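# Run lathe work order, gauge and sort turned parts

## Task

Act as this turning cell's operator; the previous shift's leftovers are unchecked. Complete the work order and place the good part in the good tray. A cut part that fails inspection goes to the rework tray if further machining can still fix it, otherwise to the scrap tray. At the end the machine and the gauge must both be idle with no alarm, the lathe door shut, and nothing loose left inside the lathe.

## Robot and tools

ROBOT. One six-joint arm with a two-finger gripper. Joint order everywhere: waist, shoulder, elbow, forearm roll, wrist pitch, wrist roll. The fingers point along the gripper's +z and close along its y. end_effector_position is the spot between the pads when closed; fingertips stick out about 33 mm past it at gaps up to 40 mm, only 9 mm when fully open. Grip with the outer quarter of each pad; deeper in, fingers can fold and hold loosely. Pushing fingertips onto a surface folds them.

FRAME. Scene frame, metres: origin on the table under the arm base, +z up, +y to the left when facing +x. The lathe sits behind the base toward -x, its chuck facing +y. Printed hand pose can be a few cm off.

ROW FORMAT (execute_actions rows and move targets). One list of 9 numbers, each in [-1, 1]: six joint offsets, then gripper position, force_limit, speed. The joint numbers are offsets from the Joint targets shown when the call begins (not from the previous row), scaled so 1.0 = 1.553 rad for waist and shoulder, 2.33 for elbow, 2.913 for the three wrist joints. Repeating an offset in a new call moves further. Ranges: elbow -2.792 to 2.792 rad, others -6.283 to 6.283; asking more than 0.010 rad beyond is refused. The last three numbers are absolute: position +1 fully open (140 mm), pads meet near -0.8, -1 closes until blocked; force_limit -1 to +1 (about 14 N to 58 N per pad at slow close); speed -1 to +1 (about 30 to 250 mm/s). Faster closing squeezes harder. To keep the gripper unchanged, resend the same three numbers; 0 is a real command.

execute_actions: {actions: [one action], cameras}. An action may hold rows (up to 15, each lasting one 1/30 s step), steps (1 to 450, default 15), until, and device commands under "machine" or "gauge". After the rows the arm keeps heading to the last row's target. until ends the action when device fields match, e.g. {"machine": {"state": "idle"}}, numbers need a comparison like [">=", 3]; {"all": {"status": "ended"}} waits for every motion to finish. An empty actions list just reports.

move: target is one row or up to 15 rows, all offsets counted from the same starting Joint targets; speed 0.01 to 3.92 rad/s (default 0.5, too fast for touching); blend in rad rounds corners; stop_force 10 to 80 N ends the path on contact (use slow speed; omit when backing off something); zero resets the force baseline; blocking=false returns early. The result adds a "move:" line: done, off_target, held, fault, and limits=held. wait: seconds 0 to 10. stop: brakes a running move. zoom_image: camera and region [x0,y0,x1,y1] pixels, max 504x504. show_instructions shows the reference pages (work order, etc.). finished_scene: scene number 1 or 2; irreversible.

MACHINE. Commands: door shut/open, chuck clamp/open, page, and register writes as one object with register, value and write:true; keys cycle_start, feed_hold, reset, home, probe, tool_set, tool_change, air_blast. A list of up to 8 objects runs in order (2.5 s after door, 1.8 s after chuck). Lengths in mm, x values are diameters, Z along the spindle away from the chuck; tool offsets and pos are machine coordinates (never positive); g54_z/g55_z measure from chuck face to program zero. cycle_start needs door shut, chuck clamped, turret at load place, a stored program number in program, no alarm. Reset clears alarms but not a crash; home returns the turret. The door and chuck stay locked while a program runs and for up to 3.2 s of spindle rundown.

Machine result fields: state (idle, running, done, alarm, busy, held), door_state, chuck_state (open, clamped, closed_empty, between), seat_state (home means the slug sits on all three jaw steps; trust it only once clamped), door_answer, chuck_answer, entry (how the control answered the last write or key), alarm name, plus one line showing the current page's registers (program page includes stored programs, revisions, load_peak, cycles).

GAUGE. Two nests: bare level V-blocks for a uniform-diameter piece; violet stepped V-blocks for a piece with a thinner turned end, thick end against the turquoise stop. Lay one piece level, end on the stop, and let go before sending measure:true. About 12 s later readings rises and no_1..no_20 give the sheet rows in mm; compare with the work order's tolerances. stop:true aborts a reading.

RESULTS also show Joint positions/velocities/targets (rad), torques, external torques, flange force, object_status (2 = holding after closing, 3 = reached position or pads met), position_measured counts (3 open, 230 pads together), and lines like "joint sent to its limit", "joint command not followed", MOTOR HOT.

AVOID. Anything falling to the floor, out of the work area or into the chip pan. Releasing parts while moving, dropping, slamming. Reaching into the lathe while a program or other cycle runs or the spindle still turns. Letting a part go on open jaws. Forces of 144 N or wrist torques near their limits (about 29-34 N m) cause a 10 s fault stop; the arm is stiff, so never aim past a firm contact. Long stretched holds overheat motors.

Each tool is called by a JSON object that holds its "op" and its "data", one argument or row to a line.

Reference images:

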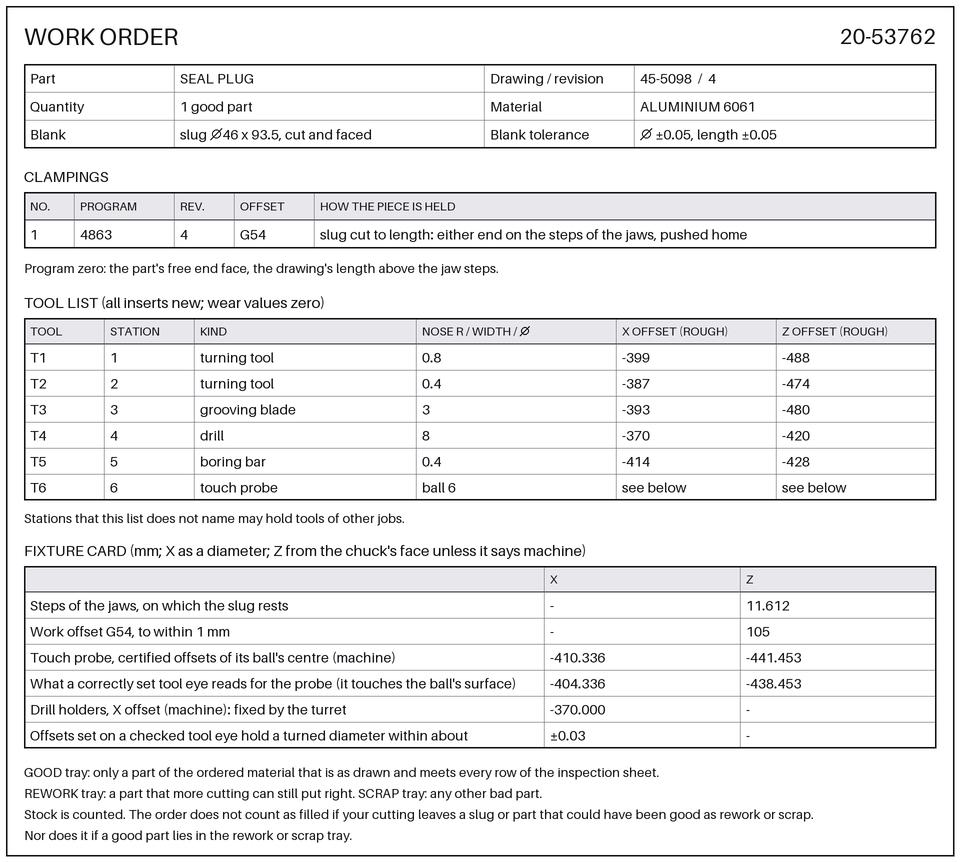

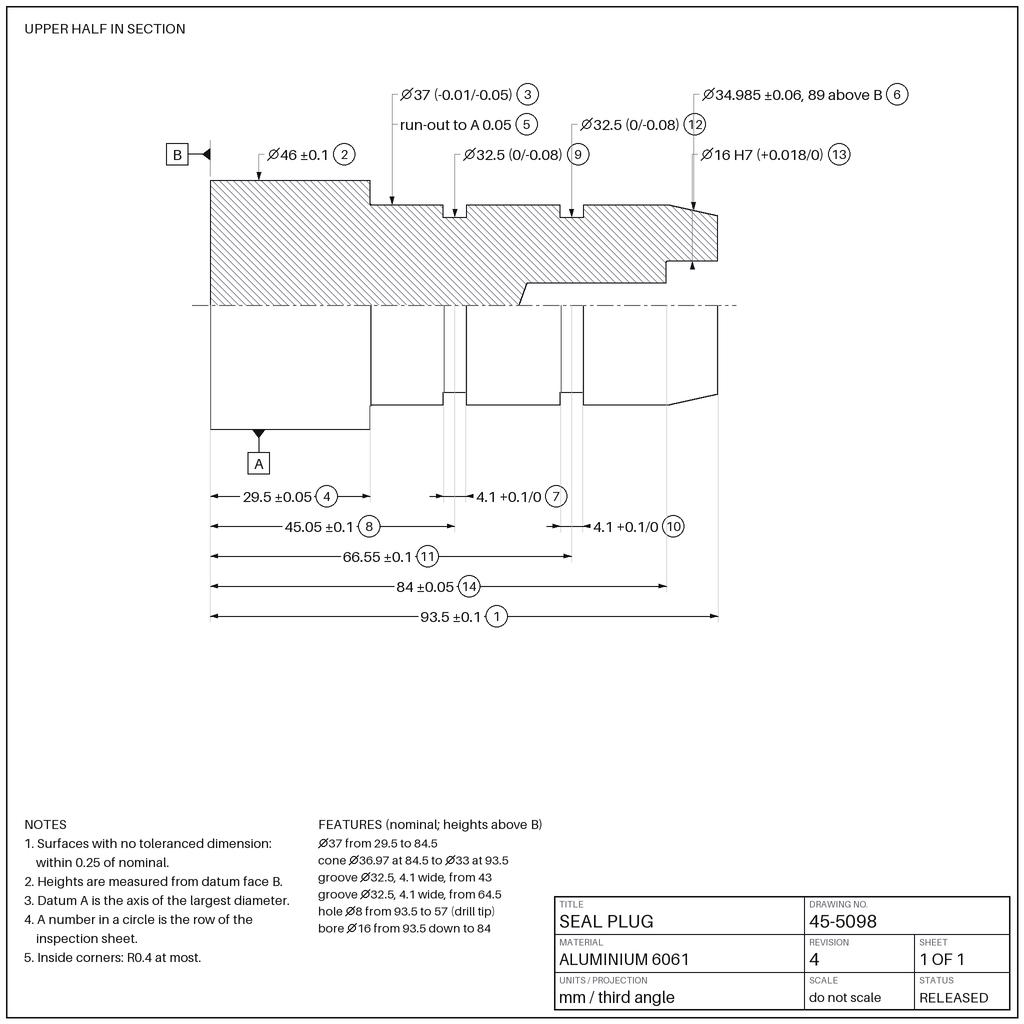

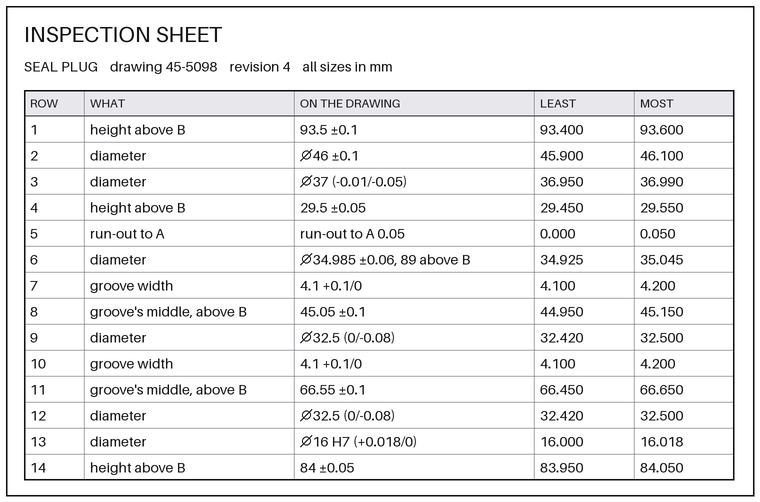

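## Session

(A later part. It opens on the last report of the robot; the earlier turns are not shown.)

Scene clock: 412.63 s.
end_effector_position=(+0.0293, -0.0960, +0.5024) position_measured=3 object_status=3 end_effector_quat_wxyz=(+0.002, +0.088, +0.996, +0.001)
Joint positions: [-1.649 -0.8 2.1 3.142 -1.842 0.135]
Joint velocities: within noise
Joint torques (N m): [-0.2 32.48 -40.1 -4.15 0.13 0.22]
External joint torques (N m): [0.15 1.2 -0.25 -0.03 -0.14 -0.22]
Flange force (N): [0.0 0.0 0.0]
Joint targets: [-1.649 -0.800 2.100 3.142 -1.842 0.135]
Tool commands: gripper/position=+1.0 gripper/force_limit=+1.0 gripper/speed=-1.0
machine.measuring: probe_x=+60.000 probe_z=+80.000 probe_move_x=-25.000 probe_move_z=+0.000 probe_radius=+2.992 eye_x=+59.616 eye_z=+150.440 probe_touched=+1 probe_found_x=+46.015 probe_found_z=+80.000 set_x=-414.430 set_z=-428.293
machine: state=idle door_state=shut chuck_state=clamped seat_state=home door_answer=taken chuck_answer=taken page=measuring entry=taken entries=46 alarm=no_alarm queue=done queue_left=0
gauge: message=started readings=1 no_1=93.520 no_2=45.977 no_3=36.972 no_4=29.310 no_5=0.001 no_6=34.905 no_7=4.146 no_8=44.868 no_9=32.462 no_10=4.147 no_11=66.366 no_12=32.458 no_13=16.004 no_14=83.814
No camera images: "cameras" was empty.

{"op": "execute_actions", "data": {
  "actions": [
    {"machine":[{"page":"program","register":"t5_x_wear","value":0.002,"write":true},{"home":true},{"cycle_start":true}],"steps":300,"until":{"machine":{"state":"running"}}}
  ],
  "cameras": []
}}

{"op": "execute_actions", "data": {
  "actions": [
    {"steps":450,"until":{"machine":{"state":["!=","running"]}}}
  ],
  "cameras": []
}}

{"op": "execute_actions", "data": {
  "actions": [
    {"steps":450,"until":{"machine":{"state":["!=","running"]}}}
  ],
  "cameras": []
}}

{"op": "execute_actions", "data": {
  "actions": [
    {"steps":450,"until":{"machine":{"state":["!=","running"]}}}
  ],
  "cameras": []
}}

{"op": "execute_actions", "data": {
  "actions": [
    {"steps":450,"until":{"machine":{"state":["!=","running"]}}}
  ],
  "cameras": []
}}

{"op": "execute_actions", "data": {
  "actions": [
    {"steps":450,"until":{"machine":{"state":["!=","running"]}}}
  ],
  "cameras": []
}}

{"op": "execute_actions", "data": {
  "actions": [
    {"steps":450,"until":{"machine":{"state":["!=","running"]}}}
  ],
  "cameras": []
}}

{"op": "execute_actions", "data": {
  "actions": [
    {"steps":450,"until":{"machine":{"state":["!=","running"]}}}
  ],
  "cameras": []
}}

{"op": "execute_actions", "data": {
  "actions": [
    {"steps":450,"until":{"machine":{"state":["!=","running"]}}}
  ],
  "cameras": []
}}

{"op": "execute_actions", "data": {
  "actions": [
    {"steps":450,"until":{"machine":{"state":["!=","running"]}}}
  ],
  "cameras": []
}}

{"op": "execute_actions", "data": {
  "actions": [
    {"steps":450,"until":{"machine":{"state":["!=","running"]}}}
  ],
  "cameras": ["cam_chuck"]
}}

Scene clock: 425.50 s.
end_effector_position=(+0.0293, -0.0960, +0.5024) position_measured=3 object_status=3 end_effector_quat_wxyz=(+0.002, +0.088, +0.996, +0.001)
Joint positions: [-1.649 -0.8 2.1 3.142 -1.842 0.135]
Joint velocities: within noise
Joint torques (N m): [-0.03 32.97 -40.19 -4.05 0.13 0.24]
External joint torques (N m): [-0.09 0.72 -0.2 -0.13 -0.15 -0.24]
Flange force (N): [0.0 0.0 0.0]
Joint targets: [-1.649 -0.800 2.100 3.142 -1.842 0.135]
Tool commands: gripper/position=+1.0 gripper/force_limit=+1.0 gripper/speed=-1.0
machine.program: program=+4863 tool_call=+6 tool_in_place=+0 program_revision=+4 program_offset=+54 load_peak=+0 stored1_number=+8411 stored1_revision=+3 stored2_number=+3185 stored2_revision=+5 stored3_number=+4863 stored3_revision=+4 stored4_number=+0 stored4_revision=+0 cycles=+1
machine: state=running door_state=shut chuck_state=clamped seat_state=home door_answer=taken chuck_answer=taken page=program entry=taken entries=49 alarm=no_alarm queue=running queue_left=0
gauge: message=started readings=1 no_1=93.520 no_2=45.977 no_3=36.972 no_4=29.310 no_5=0.001 no_6=34.905 no_7=4.146 no_8=44.868 no_9=32.462 no_10=4.147 no_11=66.366 no_12=32.458 no_13=16.004 no_14=83.814
No camera images: "cameras" was empty.

Scene clock: 440.70 s.
end_effector_position=(+0.0293, -0.0960, +0.5024) position_measured=3 object_status=3 end_effector_quat_wxyz=(+0.002, +0.088, +0.996, +0.001)
Joint positions: [-1.649 -0.8 2.1 3.142 -1.842 0.135]
Joint velocities: within noise
Joint torques (N m): [-0.48 32.75 -39.68 -4.07 0.15 0.27]
External joint torques (N m): [0.4 1.04 -0.59 -0.1 -0.17 -0.27]
Flange force (N): [0.0 0.0 0.0]
Joint targets: [-1.649 -0.800 2.100 3.142 -1.842 0.135]
Tool commands: gripper/position=+1.0 gripper/force_limit=+1.0 gripper/speed=-1.0
machine.program: program=+4863 tool_call=+6 tool_in_place=+1 program_revision=+4 program_offset=+54 load_peak=+10 stored1_number=+8411 stored1_revision=+3 stored2_number=+3185 stored2_revision=+5 stored3_number=+4863 stored3_revision=+4 stored4_number=+0 stored4_revision=+0 cycles=+1
machine: state=running door_state=shut chuck_state=clamped seat_state=home door_answer=taken chuck_answer=taken page=program entry=taken entries=49 alarm=no_alarm queue=running queue_left=0
gauge: message=started readings=1 no_1=93.520 no_2=45.977 no_3=36.972 no_4=29.310 no_5=0.001 no_6=34.905 no_7=4.146 no_8=44.868 no_9=32.462 no_10=4.147 no_11=66.366 no_12=32.458 no_13=16.004 no_14=83.814
No camera images: "cameras" was empty.

Scene clock: 455.90 s.
end_effector_position=(+0.0293, -0.0960, +0.5024) position_measured=3 object_status=3 end_effector_quat_wxyz=(+0.002, +0.088, +0.996, +0.001)
Joint positions: [-1.649 -0.8 2.1 3.142 -1.842 0.135]
Joint velocities: within noise
Joint torques (N m): [-0.13 33.11 -40.18 -4.13 0.08 0.28]
External joint torques (N m): [0.06 0.71 -0.19 -0.05 -0.1 -0.28]
Flange force (N): [0.0 0.0 0.0]
Joint targets: [-1.649 -0.800 2.100 3.142 -1.842 0.135]
Tool commands: gripper/position=+1.0 gripper/force_limit=+1.0 gripper/speed=-1.0
machine.program: program=+4863 tool_call=+6 tool_in_place=+1 program_revision=+4 program_offset=+54 load_peak=+10 stored1_number=+8411 stored1_revision=+3 stored2_number=+3185 stored2_revision=+5 stored3_number=+4863 stored3_revision=+4 stored4_number=+0 stored4_revision=+0 cycles=+1
machine: state=running door_state=shut chuck_state=clamped seat_state=home door_answer=taken chuck_answer=taken page=program entry=taken entries=49 alarm=no_alarm queue=running queue_left=0
gauge: message=started readings=1 no_1=93.520 no_2=45.977 no_3=36.972 no_4=29.310 no_5=0.001 no_6=34.905 no_7=4.146 no_8=44.868 no_9=32.462 no_10=4.147 no_11=66.366 no_12=32.458 no_13=16.004 no_14=83.814
No camera images: "cameras" was empty.

Scene clock: 471.10 s.
end_effector_position=(+0.0293, -0.0960, +0.5024) position_measured=3 object_status=3 end_effector_quat_wxyz=(+0.002, +0.088, +0.996, +0.001)
Joint positions: [-1.649 -0.8 2.1 3.142 -1.842 0.135]
Joint velocities: within noise
Joint torques (N m): [-0.21 32.67 -39.91 -4.14 0.03 0.26]
External joint torques (N m): [0.13 0.81 -0.28 -0.02 -0.06 -0.26]
Flange force (N): [0.0 0.0 0.0]
Joint targets: [-1.649 -0.800 2.100 3.142 -1.842 0.135]
Tool commands: gripper/position=+1.0 gripper/force_limit=+1.0 gripper/speed=-1.0
machine.program: program=+4863 tool_call=+6 tool_in_place=+2 program_revision=+4 program_offset=+54 load_peak=+10 stored1_number=+8411 stored1_revision=+3 stored2_number=+3185 stored2_revision=+5 stored3_number=+4863 stored3_revision=+4 stored4_number=+0 stored4_revision=+0 cycles=+1
machine: state=running door_state=shut chuck_state=clamped seat_state=home door_answer=taken chuck_answer=taken page=program entry=taken entries=49 alarm=no_alarm queue=running queue_left=0
gauge: message=started readings=1 no_1=93.520 no_2=45.977 no_3=36.972 no_4=29.310 no_5=0.001 no_6=34.905 no_7=4.146 no_8=44.868 no_9=32.462 no_10=4.147 no_11=66.366 no_12=32.458 no_13=16.004 no_14=83.814
No camera images: "cameras" was empty.

Scene clock: 486.30 s.
end_effector_position=(+0.0293, -0.0960, +0.5024) position_measured=3 object_status=3 end_effector_quat_wxyz=(+0.002, +0.088, +0.996, +0.001)
Joint positions: [-1.649 -0.8 2.1 3.142 -1.842 0.135]
Joint velocities: within noise
Joint torques (N m): [-0.26 32.83 -40.05 -4.12 0.21 0.23]
External joint torques (N m): [0.25 0.53 -0.19 -0.05 -0.23 -0.23]
Flange force (N): [0.0 0.0 0.0]
Joint targets: [-1.649 -0.800 2.100 3.142 -1.842 0.135]
Tool commands: gripper/position=+1.0 gripper/force_limit=+1.0 gripper/speed=-1.0
machine.program: program=+4863 tool_call=+6 tool_in_place=+2 program_revision=+4 program_offset=+54 load_peak=+10 stored1_number=+8411 stored1_revision=+3 stored2_number=+3185 stored2_revision=+5 stored3_number=+4863 stored3_revision=+4 stored4_number=+0 stored4_revision=+0 cycles=+1
machine: state=running door_state=shut chuck_state=clamped seat_state=home door_answer=taken chuck_answer=taken page=program entry=taken entries=49 alarm=no_alarm queue=running queue_left=0
gauge: message=started readings=1 no_1=93.520 no_2=45.977 no_3=36.972 no_4=29.310 no_5=0.001 no_6=34.905 no_7=4.146 no_8=44.868 no_9=32.462 no_10=4.147 no_11=66.366 no_12=32.458 no_13=16.004 no_14=83.814
No camera images: "cameras" was empty.

Scene clock: 501.50 s.
end_effector_position=(+0.0293, -0.0960, +0.5024) position_measured=3 object_status=3 end_effector_quat_wxyz=(+0.002, +0.088, +0.996, +0.001)
Joint positions: [-1.649 -0.8 2.1 3.142 -1.842 0.135]
Joint velocities: within noise
Joint torques (N m): [-0.62 32.57 -39.95 -4.22 0.2 0.23]
External joint torques (N m): [0.49 0.65 -0.41 0.04 -0.22 -0.22]
Flange force (N): [0.0 0.0 0.0]
Joint targets: [-1.649 -0.800 2.100 3.142 -1.842 0.135]
Tool commands: gripper/position=+1.0 gripper/force_limit=+1.0 gripper/speed=-1.0
machine.program: program=+4863 tool_call=+6 tool_in_place=+3 program_revision=+4 program_offset=+54 load_peak=+10 stored1_number=+8411 stored1_revision=+3 stored2_number=+3185 stored2_revision=+5 stored3_number=+4863 stored3_revision=+4 stored4_number=+0 stored4_revision=+0 cycles=+1
machine: state=running door_state=shut chuck_state=clamped seat_state=home door_answer=taken chuck_answer=taken page=program entry=taken entries=49 alarm=no_alarm queue=running queue_left=0
gauge: message=started readings=1 no_1=93.520 no_2=45.977 no_3=36.972 no_4=29.310 no_5=0.001 no_6=34.905 no_7=4.146 no_8=44.868 no_9=32.462 no_10=4.147 no_11=66.366 no_12=32.458 no_13=16.004 no_14=83.814
No camera images: "cameras" was empty.

Scene clock: 516.70 s.
end_effector_position=(+0.0293, -0.0960, +0.5024) position_measured=3 object_status=3 end_effector_quat_wxyz=(+0.002, +0.088, +0.996, +0.001)
Joint positions: [-1.649 -0.8 2.1 3.142 -1.842 0.135]
Joint velocities: within noise
Joint torques (N m): [-0.1 33 -40.34 -4.18 0.08 0.19]
External joint torques (N m): [-0.06 1.45 0.22 0.02 -0.08 -0.19]
Flange force (N): [0.0 0.0 0.0]
Joint targets: [-1.649 -0.800 2.100 3.142 -1.842 0.135]
Tool commands: gripper/position=+1.0 gripper/force_limit=+1.0 gripper/speed=-1.0
machine.program: program=+4863 tool_call=+6 tool_in_place=+3 program_revision=+4 program_offset=+54 load_peak=+10 stored1_number=+8411 stored1_revision=+3 stored2_number=+3185 stored2_revision=+5 stored3_number=+4863 stored3_revision=+4 stored4_number=+0 stored4_revision=+0 cycles=+1
machine: state=running door_state=shut chuck_state=clamped seat_state=home door_answer=taken chuck_answer=taken page=program entry=taken entries=49 alarm=no_alarm queue=running queue_left=0
gauge: message=started readings=1 no_1=93.520 no_2=45.977 no_3=36.972 no_4=29.310 no_5=0.001 no_6=34.905 no_7=4.146 no_8=44.868 no_9=32.462 no_10=4.147 no_11=66.366 no_12=32.458 no_13=16.004 no_14=83.814
No camera images: "cameras" was empty.

Scene clock: 531.90 s.
end_effector_position=(+0.0293, -0.0960, +0.5024) position_measured=3 object_status=3 end_effector_quat_wxyz=(+0.002, +0.088, +0.996, +0.001)
Joint positions: [-1.649 -0.8 2.1 3.142 -1.842 0.135]
Joint velocities: within noise
Joint torques (N m): [-0.41 32.44 -40.02 -4.11 0.14 0.23]
External joint torques (N m): [0.32 1.17 -0.38 -0.07 -0.16 -0.23]
Flange force (N): [0.0 0.0 0.0]
Joint targets: [-1.649 -0.800 2.100 3.142 -1.842 0.135]
Tool commands: gripper/position=+1.0 gripper/force_limit=+1.0 gripper/speed=-1.0
machine.program: program=+4863 tool_call=+6 tool_in_place=+5 program_revision=+4 program_offset=+54 load_peak=+10 stored1_number=+8411 stored1_revision=+3 stored2_number=+3185 stored2_revision=+5 stored3_number=+4863 stored3_revision=+4 stored4_number=+0 stored4_revision=+0 cycles=+1
machine: state=running door_state=shut chuck_state=clamped seat_state=home door_answer=taken chuck_answer=taken page=program entry=taken entries=49 alarm=no_alarm queue=running queue_left=0
gauge: message=started readings=1 no_1=93.520 no_2=45.977 no_3=36.972 no_4=29.310 no_5=0.001 no_6=34.905 no_7=4.146 no_8=44.868 no_9=32.462 no_10=4.147 no_11=66.366 no_12=32.458 no_13=16.004 no_14=83.814
No camera images: "cameras" was empty.

Scene clock: 543.73 s.
end_effector_position=(+0.0293, -0.0960, +0.5024) position_measured=3 object_status=3 end_effector_quat_wxyz=(+0.002, +0.088, +0.996, +0.001)
Joint positions: [-1.649 -0.8 2.1 3.142 -1.842 0.135]
Joint velocities: within noise
Joint torques (N m): [-0.55 32.69 -40.03 -4.11 0.15 0.24]
External joint torques (N m): [0.47 0.7 -0.42 -0.08 -0.17 -0.24]
Flange force (N): [0.0 0.0 0.0]
Joint targets: [-1.649 -0.800 2.100 3.142 -1.842 0.135]
Tool commands: gripper/position=+1.0 gripper/force_limit=+1.0 gripper/speed=-1.0
machine.program: program=+4863 tool_call=+6 tool_in_place=+5 program_revision=+4 program_offset=+54 load_peak=+10 stored1_number=+8411 stored1_revision=+3 stored2_number=+3185 stored2_revision=+5 stored3_number=+4863 stored3_revision=+4 stored4_number=+0 stored4_revision=+0 cycles=+2
machine: state=busy door_state=shut chuck_state=clamped seat_state=home door_answer=taken chuck_answer=taken page=program entry=taken entries=49 alarm=no_alarm queue=running queue_left=0
gauge: message=started readings=1 no_1=93.520 no_2=45.977 no_3=36.972 no_4=29.310 no_5=0.001 no_6=34.905 no_7=4.146 no_8=44.868 no_9=32.462 no_10=4.147 no_11=66.366 no_12=32.458 no_13=16.004 no_14=83.814
No camera images: "cameras" was empty.

Scene clock: 543.97 s.
end_effector_position=(+0.0293, -0.0960, +0.5024) position_measured=3 object_status=3 end_effector_quat_wxyz=(+0.002, +0.088, +0.996, +0.001)
Joint positions: [-1.649 -0.8 2.1 3.142 -1.842 0.135]
Joint velocities: within noise
Joint torques (N m): [-0.05 32.8 -39.91 -4.09 0.17 0.29]
External joint torques (N m): [-0.08 1.34 -0.45 -0.08 -0.18 -0.29]
Flange force (N): [0.0 0.0 0.0]
Joint targets: [-1.649 -0.800 2.100 3.142 -1.842 0.135]
Tool commands: gripper/position=+1.0 gripper/force_limit=+1.0 gripper/speed=-1.0
machine.program: program=+4863 tool_call=+6 tool_in_place=+5 program_revision=+4 program_offset=+54 load_peak=+10 stored1_number=+8411 stored1_revision=+3 stored2_number=+3185 stored2_revision=+5 stored3_number=+4863 stored3_revision=+4 stored4_number=+0 stored4_revision=+0 cycles=+2
machine: state=busy door_state=shut chuck_state=clamped seat_state=home door_answer=taken chuck_answer=taken page=program entry=taken entries=49 alarm=no_alarm queue=running queue_left=0
gauge: message=started readings=1 no_1=93.520 no_2=45.977 no_3=36.972 no_4=29.310 no_5=0.001 no_6=34.905 no_7=4.146 no_8=44.868 no_9=32.462 no_10=4.147 no_11=66.366 no_12=32.458 no_13=16.004 no_14=83.814
No camera images: "cameras" was empty.

Scene clock: 544.20 s.
end_effector_position=(+0.0293, -0.0960, +0.5024) position_measured=3 object_status=3 end_effector_quat_wxyz=(+0.002, +0.088, +0.996, +0.001)
Joint positions: [-1.649 -0.8 2.1 3.142 -1.842 0.135]
Joint velocities: within noise
Joint torques (N m): [0.17 33.13 -40 -4.08 0.14 0.2]
External joint torques (N m): [-0.37 0.76 -0.31 -0.1 -0.16 -0.2]
Flange force (N): [0.0 0.0 0.0]
Joint targets: [-1.649 -0.800 2.100 3.142 -1.842 0.135]
Tool commands: gripper/position=+1.0 gripper/force_limit=+1.0 gripper/speed=-1.0
machine.program: program=+4863 tool_call=+6 tool_in_place=+5 program_revision=+4 program_offset=+54 load_peak=+10 stored1_number=+8411 stored1_revision=+3 stored2_number=+3185 stored2_revision=+5 stored3_number=+4863 stored3_revision=+4 stored4_number=+0 stored4_revision=+0 cycles=+2
machine: state=busy door_state=shut chuck_state=clamped seat_state=home door_answer=taken chuck_answer=taken page=program entry=taken entries=49 alarm=no_alarm queue=running queue_left=0
gauge: message=started readings=1 no_1=93.520 no_2=45.977 no_3=36.972 no_4=29.310 no_5=0.001 no_6=34.905 no_7=4.146 no_8=44.868 no_9=32.462 no_10=4.147 no_11=66.366 no_12=32.458 no_13=16.004 no_14=83.814
Images, in order (width x height): cam_chuck 896x504.

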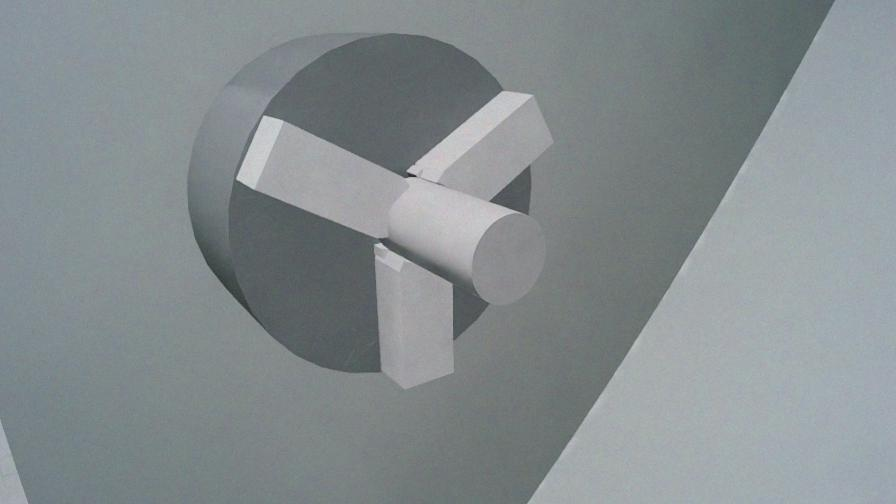

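{"op": "execute_actions", "data": {
  "actions": [
    {"steps":60,"until":{"machine":{"state":"done"}}}
  ],
  "cameras": []
}}

{"op": "execute_actions", "data": {
  "actions": [
    {"machine":[{"page":"measuring","tool_change":true},{"register":"probe_move_x","value":0,"write":true},{"register":"probe_x","value":11.088,"write":true},{"register":"probe_z","value":120,"write":true},{"register":"probe_move_z","value":-25,"write":true},{"probe":true}],"steps":450,"until":{"machine":{"queue":["!=","running"],"state":["!=","busy"]}}}
  ],
  "cameras": []
}}

Scene clock: 549.30 s.
end_effector_position=(+0.0293, -0.0960, +0.5024) position_measured=3 object_status=3 end_effector_quat_wxyz=(+0.002, +0.088, +0.996, +0.001)
Joint positions: [-1.649 -0.8 2.1 3.142 -1.842 0.135]
Joint velocities: within noise
Joint torques (N m): [0.04 32.84 -39.77 -4.13 0.15 0.28]
External joint torques (N m): [-0.19 0.7 -0.6 -0.05 -0.17 -0.28]
Flange force (N): [0.0 0.0 0.0]
Joint targets: [-1.649 -0.800 2.100 3.142 -1.842 0.135]
Tool commands: gripper/position=+1.0 gripper/force_limit=+1.0 gripper/speed=-1.0
machine.program: program=+4863 tool_call=+6 tool_in_place=+5 program_revision=+4 program_offset=+54 load_peak=+10 stored1_number=+8411 stored1_revision=+3 stored2_number=+3185 stored2_revision=+5 stored3_number=+4863 stored3_revision=+4 stored4_number=+0 stored4_revision=+0 cycles=+2
machine: state=done door_state=shut chuck_state=clamped seat_state=home door_answer=taken chuck_answer=taken page=program entry=taken entries=49 alarm=no_alarm queue=done queue_left=0
gauge: message=started readings=1 no_1=93.520 no_2=45.977 no_3=36.972 no_4=29.310 no_5=0.001 no_6=34.905 no_7=4.146 no_8=44.868 no_9=32.462 no_10=4.147 no_11=66.366 no_12=32.458 no_13=16.004 no_14=83.814
No camera images: "cameras" was empty.

Scene clock: 562.90 s.
end_effector_position=(+0.0293, -0.0960, +0.5024) position_measured=3 object_status=3 end_effector_quat_wxyz=(+0.002, +0.088, +0.996, +0.001)
Joint positions: [-1.649 -0.8 2.1 3.142 -1.842 0.135]
Joint velocities: within noise
Joint torques (N m): [-0.07 32.52 -40.1 -4.15 0.09 0.17]
External joint torques (N m): [0.01 1.21 -0.29 -0.03 -0.1 -0.17]
Flange force (N): [0.0 0.0 0.0]
Joint targets: [-1.649 -0.800 2.100 3.142 -1.842 0.135]
Tool commands: gripper/position=+1.0 gripper/force_limit=+1.0 gripper/speed=-1.0
machine.measuring: probe_x=+11.088 probe_z=+120.000 probe_move_x=+0.000 probe_move_z=-25.000 probe_radius=+2.992 eye_x=+59.616 eye_z=+150.440 probe_touched=+1 probe_found_x=+11.088 probe_found_z=+103.142 set_x=-414.430 set_z=-428.293
machine: state=done door_state=shut chuck_state=clamped seat_state=home door_answer=taken chuck_answer=taken page=measuring entry=taken entries=55 alarm=no_alarm queue=done queue_left=0
gauge: message=started readings=1 no_1=93.520 no_2=45.977 no_3=36.972 no_4=29.310 no_5=0.001 no_6=34.905 no_7=4.146 no_8=44.868 no_9=32.462 no_10=4.147 no_11=66.366 no_12=32.458 no_13=16.004 no_14=83.814
No camera images: "cameras" was empty.

{"op": "execute_actions", "data": {
  "actions": [
    {"machine":{"door":"open"},"steps":3}
  ],
  "cameras": []
}}

{"op": "move", "data": {
  "target": [-0.5480, 0, 0, 0, 0, 0, 1, 1, -1],
  "speed": 0.7,
  "cameras": []
}}

{"op": "move", "data": {
  "target": [
    [-0.6439, 0, 0, 0, 0, 0, 1, 1, -1],
    [-0.6439, 0, 0, 0, 0.2702, 0, 1, 1, -1],
    [-0.6368, 0.2061, 0.0305, 0.1157, 0.3859, -0.2108, 1, 1, -1],
    [-0.2666, 0.5546, -0.1386, -0.0628, 0.3563, 0.0779, 1, 1, -1],
    [-0.2820, 0.6597, -0.1269, -0.0705, 0.4217, 0.0844, 1, 1, -1]
  ],
  "speed": [0.7, 0.7, 0.6, 0.6, 0.12],
  "blend": [0.1, 0.1, 0.1, 0.02, 0],
  "cameras": ["cam_wrist"]
}}

Scene clock: 568.17 s.
end_effector_position=(+0.0293, -0.0960, +0.5024) position_measured=3 object_status=3 end_effector_quat_wxyz=(+0.002, +0.088, +0.996, +0.001)
Joint positions: [-1.649 -0.8 2.1 3.142 -1.842 0.135]
Joint velocities: within noise
Joint torques (N m): [-0.15 33.19 -39.92 -4.1 0.18 0.25]
External joint torques (N m): [-0.03 0.79 -0.33 -0.06 -0.2 -0.25]
Flange force (N): [0.0 0.0 0.0]
Joint targets: [-1.649 -0.800 2.100 3.142 -1.842 0.135]
Tool commands: gripper/position=+1.0 gripper/force_limit=+1.0 gripper/speed=-1.0
machine.measuring: probe_x=+11.088 probe_z=+120.000 probe_move_x=+0.000 probe_move_z=-25.000 probe_radius=+2.992 eye_x=+59.616 eye_z=+150.440 probe_touched=+1 probe_found_x=+11.088 probe_found_z=+103.142 set_x=-414.430 set_z=-428.293
machine: state=done door_state=between chuck_state=clamped seat_state=home door_answer=taken chuck_answer=taken page=measuring entry=taken entries=55 alarm=no_alarm queue=running queue_left=0
gauge: message=started readings=1 no_1=93.520 no_2=45.977 no_3=36.972 no_4=29.310 no_5=0.001 no_6=34.905 no_7=4.146 no_8=44.868 no_9=32.462 no_10=4.147 no_11=66.366 no_12=32.458 no_13=16.004 no_14=83.814
No camera images: "cameras" was empty.

Scene clock: 569.83 s.
end_effector_position=(-0.0526, -0.0867, +0.5022) position_measured=3 object_status=3 end_effector_quat_wxyz=(+0.001, +0.491, +0.871, +0.002)
Joint positions: [-2.5 -0.8 2.1 3.142 -1.842 0.135]
Joint velocities: within noise
Joint torques (N m): [-0.75 32.32 -39.88 -4.15 0.09 0.31]
External joint torques (N m): [0.76 0.72 -0.53 -0.05 -0.12 -0.31]
Flange force (N): [0.0 0.0 0.0]
Joint targets: [-2.500 -0.800 2.100 3.142 -1.842 0.135]
machine.measuring: probe_x=+11.088 probe_z=+120.000 probe_move_x=+0.000 probe_move_z=-25.000 probe_radius=+2.992 eye_x=+59.616 eye_z=+150.440 probe_touched=+1 probe_found_x=+11.088 probe_found_z=+103.142 set_x=-414.430 set_z=-428.293
machine: state=done door_state=open chuck_state=clamped seat_state=home door_answer=taken chuck_answer=taken page=measuring entry=taken entries=55 alarm=no_alarm queue=running queue_left=0
gauge: message=started readings=1 no_1=93.520 no_2=45.977 no_3=36.972 no_4=29.310 no_5=0.001 no_6=34.905 no_7=4.146 no_8=44.868 no_9=32.462 no_10=4.147 no_11=66.366 no_12=32.458 no_13=16.004 no_14=83.814
move: done
No camera images: "cameras" was empty.

Scene clock: 576.80 s.
end_effector_position=(-0.7792, -0.1874, +0.3194) position_measured=3 object_status=3 end_effector_quat_wxyz=(-0.181, +0.684, +0.683, -0.181)
Joint positions: [-2.938 0.224 1.804 2.936 -0.614 0.381]
Joint velocities: within noise
Joint torques (N m): [-0.2 -60.73 -38.61 -4.04 1.47 0.24]
External joint torques (N m): [0.09 -2.33 -0.64 -0.06 -0.25 -0.26]
Flange force (N): [0.9 0.2 -3.5]
Joint targets: [-2.938 0.225 1.804 2.936 -0.614 0.381]
machine.measuring: probe_x=+11.088 probe_z=+120.000 probe_move_x=+0.000 probe_move_z=-25.000 probe_radius=+2.992 eye_x=+59.616 eye_z=+150.440 probe_touched=+1 probe_found_x=+11.088 probe_found_z=+103.142 set_x=-414.430 set_z=-428.293
machine: state=done door_state=open chuck_state=clamped seat_state=home door_answer=taken chuck_answer=taken page=measuring entry=taken entries=55 alarm=no_alarm queue=done queue_left=0
gauge: message=started readings=1 no_1=93.520 no_2=45.977 no_3=36.972 no_4=29.310 no_5=0.001 no_6=34.905 no_7=4.146 no_8=44.868 no_9=32.462 no_10=4.147 no_11=66.366 no_12=32.458 no_13=16.004 no_14=83.814
move: done
Images, in order (width x height): cam_wrist 896x504.

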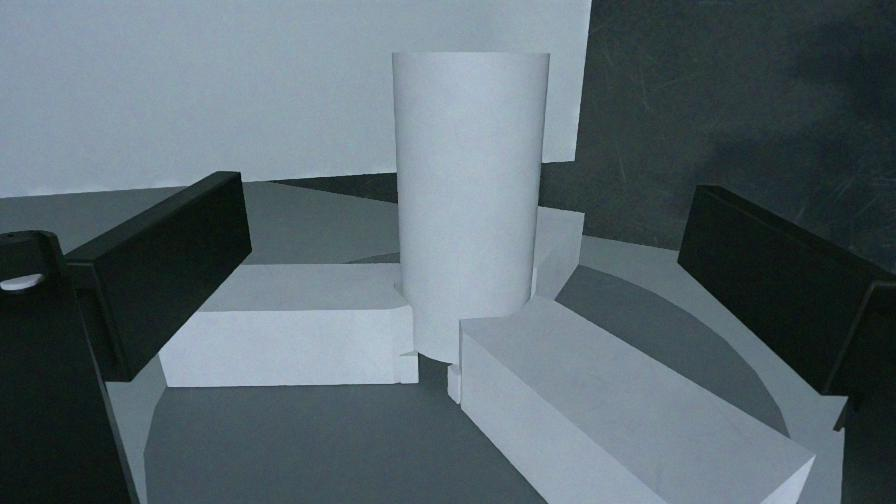

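{"op": "execute_actions", "data": {
  "actions": [
    {"rows":[[0,0,0,0,0,0,-1,0,-1]],"steps":130}
  ],
  "cameras": []
}}

{"op": "execute_actions", "data": {
  "actions": [
    {"machine":{"chuck":"open"},"steps":75,"until":{"machine":{"chuck_state":"open"}}}
  ],
  "cameras": []
}}

{"op": "move", "data": {
  "target": [
    [-0.0536, -0.0139, 0.0109, 0.0239, 0.0066, -0.0442, -1, 0, -1],
    [-0.1578, -0.0256, 0.0211, 0.0732, 0.0115, -0.1332, -1, 0, -1],
    [-0.3548, -0.4540, 0.1575, 0.1864, -0.0357, -0.2952, -1, 0, -1],
    [-0.3619, -0.6601, 0.1270, 0.0707, -0.1514, -0.0844, -1, 0, -1],
    [-0.3619, -0.6601, 0.1270, 0.0707, -0.4216, -0.0844, -1, 0, -1]
  ],
  "speed": [0.05, 0.15, 0.5, 0.6, 0.7],
  "blend": [0.02, 0.05, 0.1, 0.1, 0],
  "cameras": ["cam_wrist"]
}}

Scene clock: 585.03 s.
end_effector_position=(-0.7792, -0.1874, +0.3194) position_measured=162 object_status=2 end_effector_quat_wxyz=(-0.181, +0.684, +0.683, -0.181)
Joint positions: [-2.938 0.225 1.804 2.936 -0.614 0.381]
Joint velocities: within noise
Joint torques (N m): [-2.09 -53.85 -36.49 -3.4 1.91 0.97]
External joint torques (N m): [2.07 -9.09 -2.72 -0.7 -0.67 -0.99]
Flange force (N): [0.4 1.6 -13.6]
Joint targets: [-2.938 0.225 1.804 2.936 -0.614 0.381]
machine.measuring: probe_x=+11.088 probe_z=+120.000 probe_move_x=+0.000 probe_move_z=-25.000 probe_radius=+2.992 eye_x=+59.616 eye_z=+150.440 probe_touched=+1 probe_found_x=+11.088 probe_found_z=+103.142 set_x=-414.430 set_z=-428.293
machine: state=done door_state=open chuck_state=clamped seat_state=home door_answer=taken chuck_answer=taken page=measuring entry=taken entries=55 alarm=no_alarm queue=done queue_left=0
gauge: message=started readings=1 no_1=93.520 no_2=45.977 no_3=36.972 no_4=29.310 no_5=0.001 no_6=34.905 no_7=4.146 no_8=44.868 no_9=32.462 no_10=4.147 no_11=66.366 no_12=32.458 no_13=16.004 no_14=83.814
No camera images: "cameras" was empty.

Scene clock: 585.87 s.
end_effector_position=(-0.7792, -0.1873, +0.3194) position_measured=162 object_status=2 end_effector_quat_wxyz=(-0.181, +0.684, +0.683, -0.181)
Joint positions: [-2.939 0.225 1.804 2.936 -0.614 0.381]
Joint velocities: within noise
Joint torques (N m): [0.66 -64.66 -41.6 -3.86 2.28 0.27]
External joint torques (N m): [-0.85 1.88 2.28 -0.25 -1.02 -0.3]
Flange force (N): [1.7 1.6 1.3]
Joint targets: [-2.938 0.225 1.804 2.936 -0.614 0.381]
Tool commands: gripper/position=-1.0 gripper/force_limit=+0.0 gripper/speed=-1.0
machine.measuring: probe_x=+11.088 probe_z=+120.000 probe_move_x=+0.000 probe_move_z=-25.000 probe_radius=+2.992 eye_x=+59.616 eye_z=+150.440 probe_touched=+1 probe_found_x=+11.088 probe_found_z=+103.142 set_x=-414.430 set_z=-428.293
machine: state=idle door_state=open chuck_state=open seat_state=open door_answer=taken chuck_answer=taken page=measuring entry=taken entries=55 alarm=no_alarm queue=running queue_left=0
gauge: message=started readings=1 no_1=93.520 no_2=45.977 no_3=36.972 no_4=29.310 no_5=0.001 no_6=34.905 no_7=4.146 no_8=44.868 no_9=32.462 no_10=4.147 no_11=66.366 no_12=32.458 no_13=16.004 no_14=83.814
No camera images: "cameras" was empty.

Scene clock: 594.03 s.
end_effector_position=(-0.1012, -0.0043, +0.5021) position_measured=162 object_status=2 end_effector_quat_wxyz=(+0.000, +0.849, +0.529, +0.002)
Joint positions: [-3.501 -0.801 2.1 3.142 -1.842 0.135]
Joint velocities: within noise
Joint torques (N m): [-0.24 32 -42.19 -4.16 0.17 0.17]
External joint torques (N m): [0.5 1.38 1.91 -0.03 -0.2 -0.17]
Flange force (N): [0.0 0.0 0.0]
Joint targets: [-3.501 -0.801 2.100 3.142 -1.842 0.135]
machine.measuring: probe_x=+11.088 probe_z=+120.000 probe_move_x=+0.000 probe_move_z=-25.000 probe_radius=+2.992 eye_x=+59.616 eye_z=+150.440 probe_touched=+1 probe_found_x=+11.088 probe_found_z=+103.142 set_x=-414.430 set_z=-428.293
machine: state=idle door_state=open chuck_state=open seat_state=open door_answer=taken chuck_answer=taken page=measuring entry=taken entries=55 alarm=no_alarm queue=done queue_left=0
gauge: message=started readings=1 no_1=93.520 no_2=45.977 no_3=36.972 no_4=29.310 no_5=0.001 no_6=34.905 no_7=4.146 no_8=44.868 no_9=32.462 no_10=4.147 no_11=66.366 no_12=32.458 no_13=16.004 no_14=83.814
move: done
Images, in order (width x height): cam_wrist 896x504.

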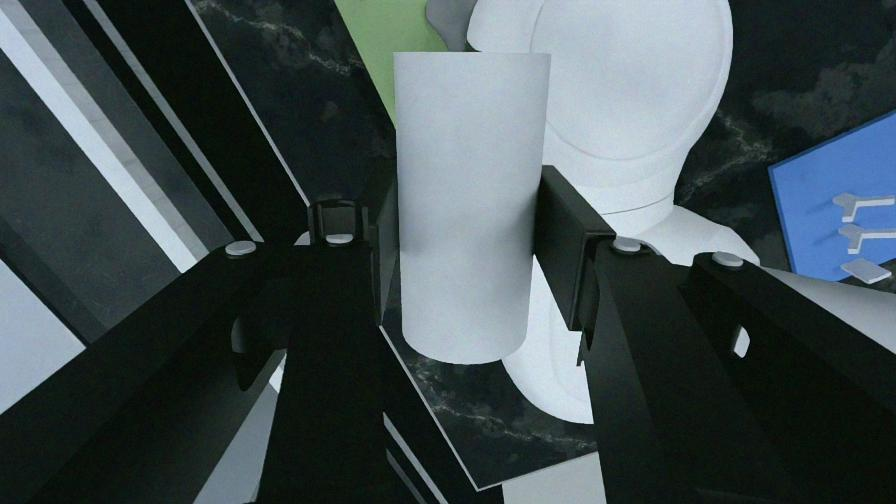

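{"op": "move", "data": {
  "target": [0.9987, 0, 0, 0, 0, 0, -1, 0, -1],
  "speed": 0.9,
  "cameras": []
}}

{"op": "execute_actions", "data": {
  "actions": [
    {"machine":{"door":"shut"},"steps":2}
  ],
  "cameras": []
}}

{"op": "move", "data": {
  "target": [0.6761, 0, 0, 0, 0, 0, -1, 0, -1],
  "speed": 0.9,
  "cameras": []
}}

{"op": "move", "data": {
  "target": [
    [0.5488, 0.7066, -0.1154, 0, 0.2846, -0.0433, -1, 0, -1],
    [0.5488, 0.7759, -0.0821, 0, 0.3481, -0.0433, -1, 0, -1]
  ],
  "speed": [0.7, 0.15],
  "blend": [0.01, 0],
  "cameras": ["cam_wrist"]
}}

Scene clock: 610.27 s.
end_effector_position=(+0.0001, -0.1008, +0.5022) position_measured=162 object_status=2 end_effector_quat_wxyz=(+0.002, +0.235, +0.972, +0.001)
Joint positions: [-1.949 -0.801 2.1 3.142 -1.842 0.135]
Joint velocities: within noise
Joint torques (N m): [-0.4 32.09 -42.19 -4.13 0.15 0.21]
External joint torques (N m): [0.4 1.56 1.88 -0.05 -0.17 -0.21]
Flange force (N): [0.0 0.0 0.0]
Joint targets: [-1.949 -0.801 2.100 3.142 -1.842 0.135]
machine.measuring: probe_x=+11.088 probe_z=+120.000 probe_move_x=+0.000 probe_move_z=-25.000 probe_radius=+2.992 eye_x=+59.616 eye_z=+150.440 probe_touched=+1 probe_found_x=+11.088 probe_found_z=+103.142 set_x=-414.430 set_z=-428.293
machine: state=idle door_state=open chuck_state=open seat_state=open door_answer=taken chuck_answer=taken page=measuring entry=taken entries=55 alarm=no_alarm queue=done queue_left=0
gauge: message=started readings=1 no_1=93.520 no_2=45.977 no_3=36.972 no_4=29.310 no_5=0.001 no_6=34.905 no_7=4.146 no_8=44.868 no_9=32.462 no_10=4.147 no_11=66.366 no_12=32.458 no_13=16.004 no_14=83.814
move: done
No camera images: "cameras" was empty.

Scene clock: 610.53 s.
end_effector_position=(+0.0001, -0.1008, +0.5022) position_measured=162 object_status=2 end_effector_quat_wxyz=(+0.002, +0.235, +0.972, +0.001)
Joint positions: [-1.949 -0.801 2.1 3.142 -1.842 0.135]
Joint velocities: within noise
Joint torques (N m): [-0.48 32.4 -42.31 -4.02 0.12 0.22]
External joint torques (N m): [0.48 1.29 1.91 -0.16 -0.13 -0.22]
Flange force (N): [0.0 0.0 0.0]
Joint targets: [-1.949 -0.801 2.100 3.142 -1.842 0.135]
Tool commands: gripper/position=-1.0 gripper/force_limit=+0.0 gripper/speed=-1.0
machine.measuring: probe_x=+11.088 probe_z=+120.000 probe_move_x=+0.000 probe_move_z=-25.000 probe_radius=+2.992 eye_x=+59.616 eye_z=+150.440 probe_touched=+1 probe_found_x=+11.088 probe_found_z=+103.142 set_x=-414.430 set_z=-428.293
machine: state=idle door_state=between chuck_state=open seat_state=open door_answer=taken chuck_answer=taken page=measuring entry=taken entries=55 alarm=no_alarm queue=running queue_left=0
gauge: message=started readings=1 no_1=93.520 no_2=45.977 no_3=36.972 no_4=29.310 no_5=0.001 no_6=34.905 no_7=4.146 no_8=44.868 no_9=32.462 no_10=4.147 no_11=66.366 no_12=32.458 no_13=16.004 no_14=83.814
No camera images: "cameras" was empty.

Scene clock: 612.20 s.
end_effector_position=(+0.0860, -0.0493, +0.5027) position_measured=162 object_status=2 end_effector_quat_wxyz=(+0.002, -0.284, +0.959, +0.000)
Joint positions: [-0.899 -0.801 2.1 3.142 -1.842 0.135]
Joint velocities: within noise
Joint torques (N m): [-0.23 32.55 -42.36 -3.98 0.19 0.28]
External joint torques (N m): [-0.03 1.38 2.15 -0.18 -0.2 -0.28]
Flange force (N): [0.0 0.0 0.0]
Joint targets: [-0.899 -0.801 2.100 3.142 -1.842 0.135]
machine.measuring: probe_x=+11.088 probe_z=+120.000 probe_move_x=+0.000 probe_move_z=-25.000 probe_radius=+2.992 eye_x=+59.616 eye_z=+150.440 probe_touched=+1 probe_found_x=+11.088 probe_found_z=+103.142 set_x=-414.430 set_z=-428.293
machine: state=idle door_state=between chuck_state=open seat_state=open door_answer=taken chuck_answer=taken page=measuring entry=taken entries=55 alarm=no_alarm queue=running queue_left=0
gauge: message=started readings=1 no_1=93.520 no_2=45.977 no_3=36.972 no_4=29.310 no_5=0.001 no_6=34.905 no_7=4.146 no_8=44.868 no_9=32.462 no_10=4.147 no_11=66.366 no_12=32.458 no_13=16.004 no_14=83.814
move: done
No camera images: "cameras" was empty.

Scene clock: 615.43 s.
end_effector_position=(+0.6564, +0.0292, +0.1154) position_measured=162 object_status=2 end_effector_quat_wxyz=(-0.003, +0.701, -0.713, +0.001)
Joint positions: [-0.046 0.404 1.909 3.142 -0.828 0.009]
Joint velocities: within noise
Joint torques (N m): [-0.57 -71.74 -32.53 -3.15 0.22 0.17]
External joint torques (N m): [0.72 0.53 1.48 -0.07 -0.2 -0.17]
Flange force (N): [-0.7 2.2 1.1]
Joint targets: [-0.046 0.404 1.909 3.142 -0.828 0.009]
machine.measuring: probe_x=+11.088 probe_z=+120.000 probe_move_x=+0.000 probe_move_z=-25.000 probe_radius=+2.992 eye_x=+59.616 eye_z=+150.440 probe_touched=+1 probe_found_x=+11.088 probe_found_z=+103.142 set_x=-414.430 set_z=-428.293
machine: state=idle door_state=shut chuck_state=open seat_state=open door_answer=taken chuck_answer=taken page=measuring entry=taken entries=55 alarm=no_alarm queue=done queue_left=0
gauge: message=started readings=1 no_1=93.520 no_2=45.977 no_3=36.972 no_4=29.310 no_5=0.001 no_6=34.905 no_7=4.146 no_8=44.868 no_9=32.462 no_10=4.147 no_11=66.366 no_12=32.458 no_13=16.004 no_14=83.814
move: done
Images, in order (width x height): cam_wrist 896x504.

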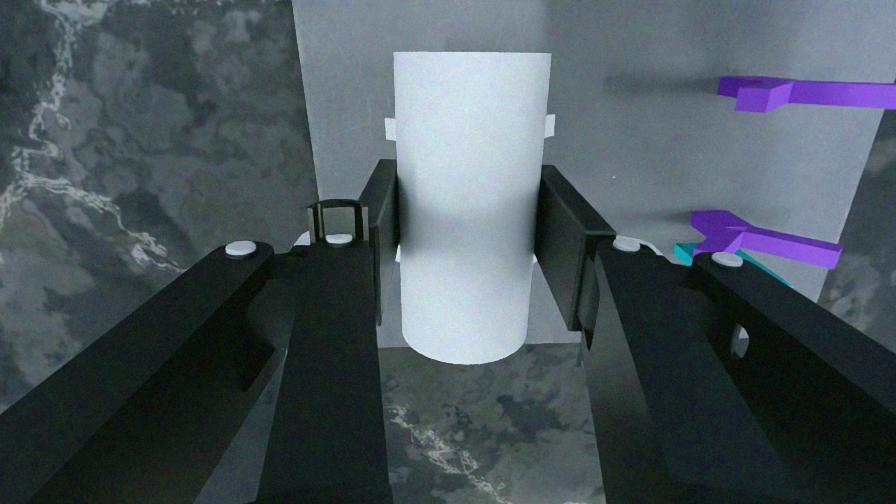

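{"op": "move", "data": {
  "target": [0, 0.0156, 0.0063, 0, 0.0134, 0, -1, 0, -1],
  "speed": 0.015,
  "stop_force": 10,
  "cameras": ["cam_wrist"]
}}

Scene clock: 621.33 s.
end_effector_position=(+0.6554, +0.0293, +0.0953) position_measured=162 object_status=2 end_effector_quat_wxyz=(-0.003, +0.701, -0.713, +0.001)
Joint positions: [-0.046 0.427 1.922 3.142 -0.792 0.009]
Joint velocities: within noise
Joint torques (N m): [-1.03 -59.91 -27.25 -3.18 2.6 0.36]
External joint torques (N m): [1.02 -12.61 -2.72 0.07 -2.6 -0.36]
Flange force (N): [-0.5 7.9 -21.2]
Joint targets: [-0.046 0.427 1.922 3.142 -0.792 0.009]
machine.measuring: probe_x=+11.088 probe_z=+120.000 probe_move_x=+0.000 probe_move_z=-25.000 probe_radius=+2.992 eye_x=+59.616 eye_z=+150.440 probe_touched=+1 probe_found_x=+11.088 probe_found_z=+103.142 set_x=-414.430 set_z=-428.293
machine: state=idle door_state=shut chuck_state=open seat_state=open door_answer=taken chuck_answer=taken page=measuring entry=taken entries=55 alarm=no_alarm queue=done queue_left=0
gauge: message=started readings=1 no_1=93.520 no_2=45.977 no_3=36.972 no_4=29.310 no_5=0.001 no_6=34.905 no_7=4.146 no_8=44.868 no_9=32.462 no_10=4.147 no_11=66.366 no_12=32.458 no_13=16.004 no_14=83.814
move: contact
Images, in order (width x height): cam_wrist 896x504.

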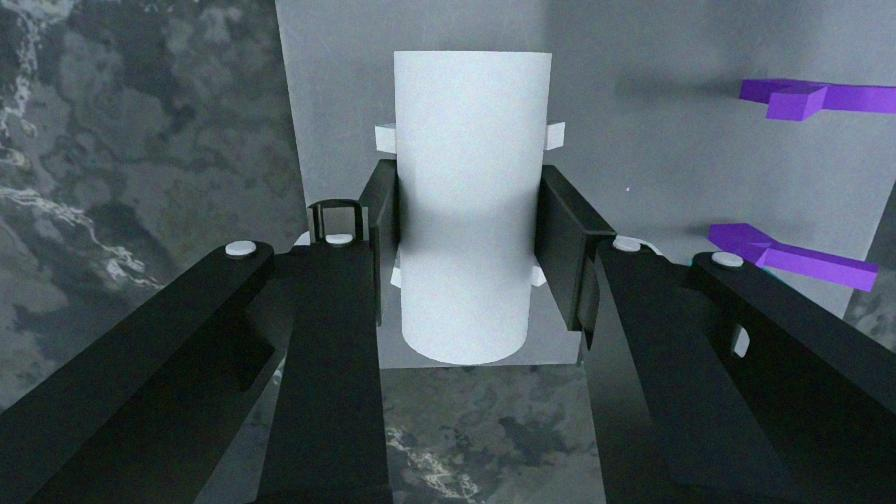

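{"op": "move", "data": {
  "target": [0, -0.0018, 0.0006, 0, -0.0005, 0, -1, 0, -1],
  "speed": 0.02,
  "cameras": []
}}

{"op": "move", "data": {
  "target": [0.0118, 0, 0, 0, 0, 0.0063, -1, 0, -1],
  "speed": 0.012,
  "stop_force": 10,
  "cameras": []
}}

{"op": "move", "data": {
  "target": [0, 0.0023, 0.0007, 0, 0.0018, 0, -1, 0, -1],
  "speed": 0.01,
  "stop_force": 10,
  "cameras": []
}}

{"op": "execute_actions", "data": {
  "actions": [
    {"rows":[[0,0,0,0,0,0,0.3,0,-1]],"steps":70}
  ],
  "cameras": ["cam_wrist"]
}}

{"op": "execute_actions", "data": {
  "actions": [
    {"gauge":{"measure":true},"steps":420,"until":{"gauge":{"state":"idle"}}}
  ],
  "cameras": []
}}

Scene clock: 627.07 s.
end_effector_position=(+0.6543, +0.0293, +0.0966) position_measured=162 object_status=2 end_effector_quat_wxyz=(-0.003, +0.701, -0.713, +0.001)
Joint positions: [-0.046 0.424 1.923 3.142 -0.793 0.009]
Joint velocities: within noise
Joint torques (N m): [-0.52 -72.92 -31.16 -3.13 0.15 0.15]
External joint torques (N m): [0.38 1 1.05 0.01 -0.14 -0.15]
Flange force (N): [-0.3 0.8 1.5]
Joint targets: [-0.046 0.424 1.923 3.142 -0.793 0.009]
machine.measuring: probe_x=+11.088 probe_z=+120.000 probe_move_x=+0.000 probe_move_z=-25.000 probe_radius=+2.992 eye_x=+59.616 eye_z=+150.440 probe_touched=+1 probe_found_x=+11.088 probe_found_z=+103.142 set_x=-414.430 set_z=-428.293
machine: state=idle door_state=shut chuck_state=open seat_state=open door_answer=taken chuck_answer=taken page=measuring entry=taken entries=55 alarm=no_alarm queue=done queue_left=0
gauge: message=started readings=1 no_1=93.520 no_2=45.977 no_3=36.972 no_4=29.310 no_5=0.001 no_6=34.905 no_7=4.146 no_8=44.868 no_9=32.462 no_10=4.147 no_11=66.366 no_12=32.458 no_13=16.004 no_14=83.814
move: done
No camera images: "cameras" was empty.

Scene clock: 628.40 s.
end_effector_position=(+0.6541, +0.0352, +0.0967) position_measured=162 object_status=2 end_effector_quat_wxyz=(-0.002, +0.701, -0.713, +0.001)
Joint positions: [-0.037 0.424 1.923 3.142 -0.793 0.018]
Joint velocities: within noise
Joint torques (N m): [7.15 -69.66 -28.43 0.06 -0.24 0.35]
External joint torques (N m): [-7.16 -2.4 -1.58 -3.17 0.25 -0.35]
Flange force (N): [11.5 -0.2 -3.3]
Joint targets: [-0.037 0.424 1.923 3.142 -0.793 0.018]
machine.measuring: probe_x=+11.088 probe_z=+120.000 probe_move_x=+0.000 probe_move_z=-25.000 probe_radius=+2.992 eye_x=+59.616 eye_z=+150.440 probe_touched=+1 probe_found_x=+11.088 probe_found_z=+103.142 set_x=-414.430 set_z=-428.293
machine: state=idle door_state=shut chuck_state=open seat_state=open door_answer=taken chuck_answer=taken page=measuring entry=taken entries=55 alarm=no_alarm queue=done queue_left=0
gauge: message=started readings=1 no_1=93.520 no_2=45.977 no_3=36.972 no_4=29.310 no_5=0.001 no_6=34.905 no_7=4.146 no_8=44.868 no_9=32.462 no_10=4.147 no_11=66.366 no_12=32.458 no_13=16.004 no_14=83.814
move: contact
No camera images: "cameras" was empty.

Scene clock: 629.20 s.
end_effector_position=(+0.6541, +0.0352, +0.0953) position_measured=162 object_status=2 end_effector_quat_wxyz=(-0.003, +0.701, -0.713, +0.001)
Joint positions: [-0.037 0.425 1.924 3.142 -0.791 0.018]
Joint velocities: within noise
Joint torques (N m): [8.34 -59.14 -22.76 0.56 0.37 0.23]
External joint torques (N m): [-8.34 -13.15 -7.37 -3.69 -0.36 -0.23]
Flange force (N): [13.2 0.7 -20.4]
Joint targets: [-0.037 0.425 1.924 3.142 -0.791 0.018]
machine.measuring: probe_x=+11.088 probe_z=+120.000 probe_move_x=+0.000 probe_move_z=-25.000 probe_radius=+2.992 eye_x=+59.616 eye_z=+150.440 probe_touched=+1 probe_found_x=+11.088 probe_found_z=+103.142 set_x=-414.430 set_z=-428.293
machine: state=idle door_state=shut chuck_state=open seat_state=open door_answer=taken chuck_answer=taken page=measuring entry=taken entries=55 alarm=no_alarm queue=done queue_left=0
gauge: message=started readings=1 no_1=93.520 no_2=45.977 no_3=36.972 no_4=29.310 no_5=0.001 no_6=34.905 no_7=4.146 no_8=44.868 no_9=32.462 no_10=4.147 no_11=66.366 no_12=32.458 no_13=16.004 no_14=83.814
move: contact
No camera images: "cameras" was empty.

Scene clock: 631.73 s.
end_effector_position=(+0.6541, +0.0352, +0.0953) position_measured=91 object_status=3 end_effector_quat_wxyz=(-0.003, +0.701, -0.713, +0.001)
Joint positions: [-0.037 0.425 1.924 3.142 -0.791 0.018]
Joint velocities: within noise
Joint torques (N m): [-0.48 -70.58 -29.29 -2.95 0.17 0.23]
External joint torques (N m): [0.57 -1.38 -0.6 -0.15 -0.17 -0.24]
Flange force (N): [-0.5 0.4 -2.3]
Joint targets: [-0.037 0.425 1.924 3.142 -0.791 0.018]
machine.measuring: probe_x=+11.088 probe_z=+120.000 probe_move_x=+0.000 probe_move_z=-25.000 probe_radius=+2.992 eye_x=+59.616 eye_z=+150.440 probe_touched=+1 probe_found_x=+11.088 probe_found_z=+103.142 set_x=-414.430 set_z=-428.293
machine: state=idle door_state=shut chuck_state=open seat_state=open door_answer=taken chuck_answer=taken page=measuring entry=taken entries=55 alarm=no_alarm queue=done queue_left=0
gauge: message=started readings=1 no_1=93.520 no_2=45.977 no_3=36.972 no_4=29.310 no_5=0.001 no_6=34.905 no_7=4.146 no_8=44.868 no_9=32.462 no_10=4.147 no_11=66.366 no_12=32.458 no_13=16.004 no_14=83.814
Images, in order (width x height): cam_wrist 896x504.

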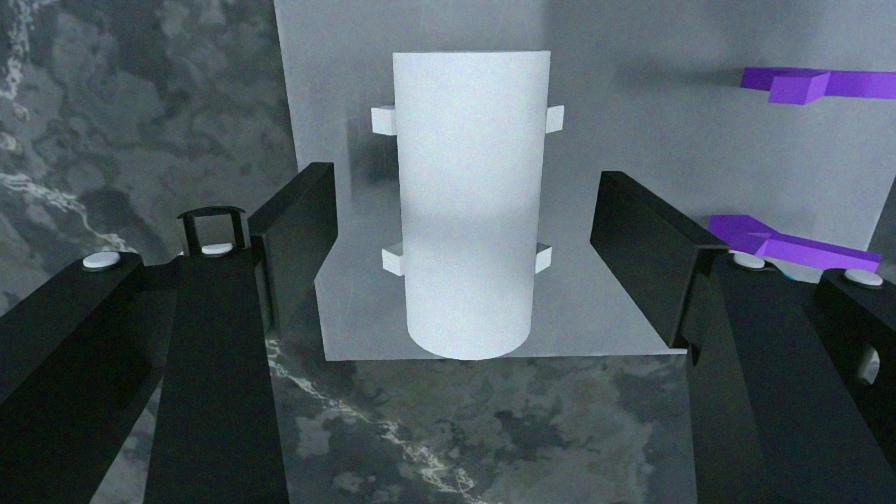

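Scene clock: 643.93 s.
end_effector_position=(+0.6541, +0.0352, +0.0953) position_measured=91 object_status=3 end_effector_quat_wxyz=(-0.003, +0.701, -0.713, +0.001)
Joint positions: [-0.037 0.425 1.924 3.142 -0.791 0.018]
Joint velocities: within noise
Joint torques (N m): [0.12 -69.86 -29.28 -3.08 0.14 0.25]
External joint torques (N m): [-0.19 -1.91 -0.49 -0.01 -0.14 -0.25]
Flange force (N): [0.8 1.2 -2.8]
Joint targets: [-0.037 0.425 1.924 3.142 -0.791 0.018]
Tool commands: gripper/position=+0.3 gripper/force_limit=+0.0 gripper/speed=-1.0
machine.measuring: probe_x=+11.088 probe_z=+120.000 probe_move_x=+0.000 probe_move_z=-25.000 probe_radius=+2.992 eye_x=+59.616 eye_z=+150.440 probe_touched=+1 probe_found_x=+11.088 probe_found_z=+103.142 set_x=-414.430 set_z=-428.293
machine: state=idle door_state=shut chuck_state=open seat_state=open door_answer=taken chuck_answer=taken page=measuring entry=taken entries=55 alarm=no_alarm queue=done queue_left=0
gauge: message=started readings=2 no_1=93.511 no_2=46.015 no_3=36.971 no_4=29.503 no_5=0.002 no_6=34.984 no_7=4.151 no_8=45.057 no_9=32.459 no_10=4.150 no_11=66.553 no_12=32.458 no_13=16.014 no_14=84.007
No camera images: "cameras" was empty.


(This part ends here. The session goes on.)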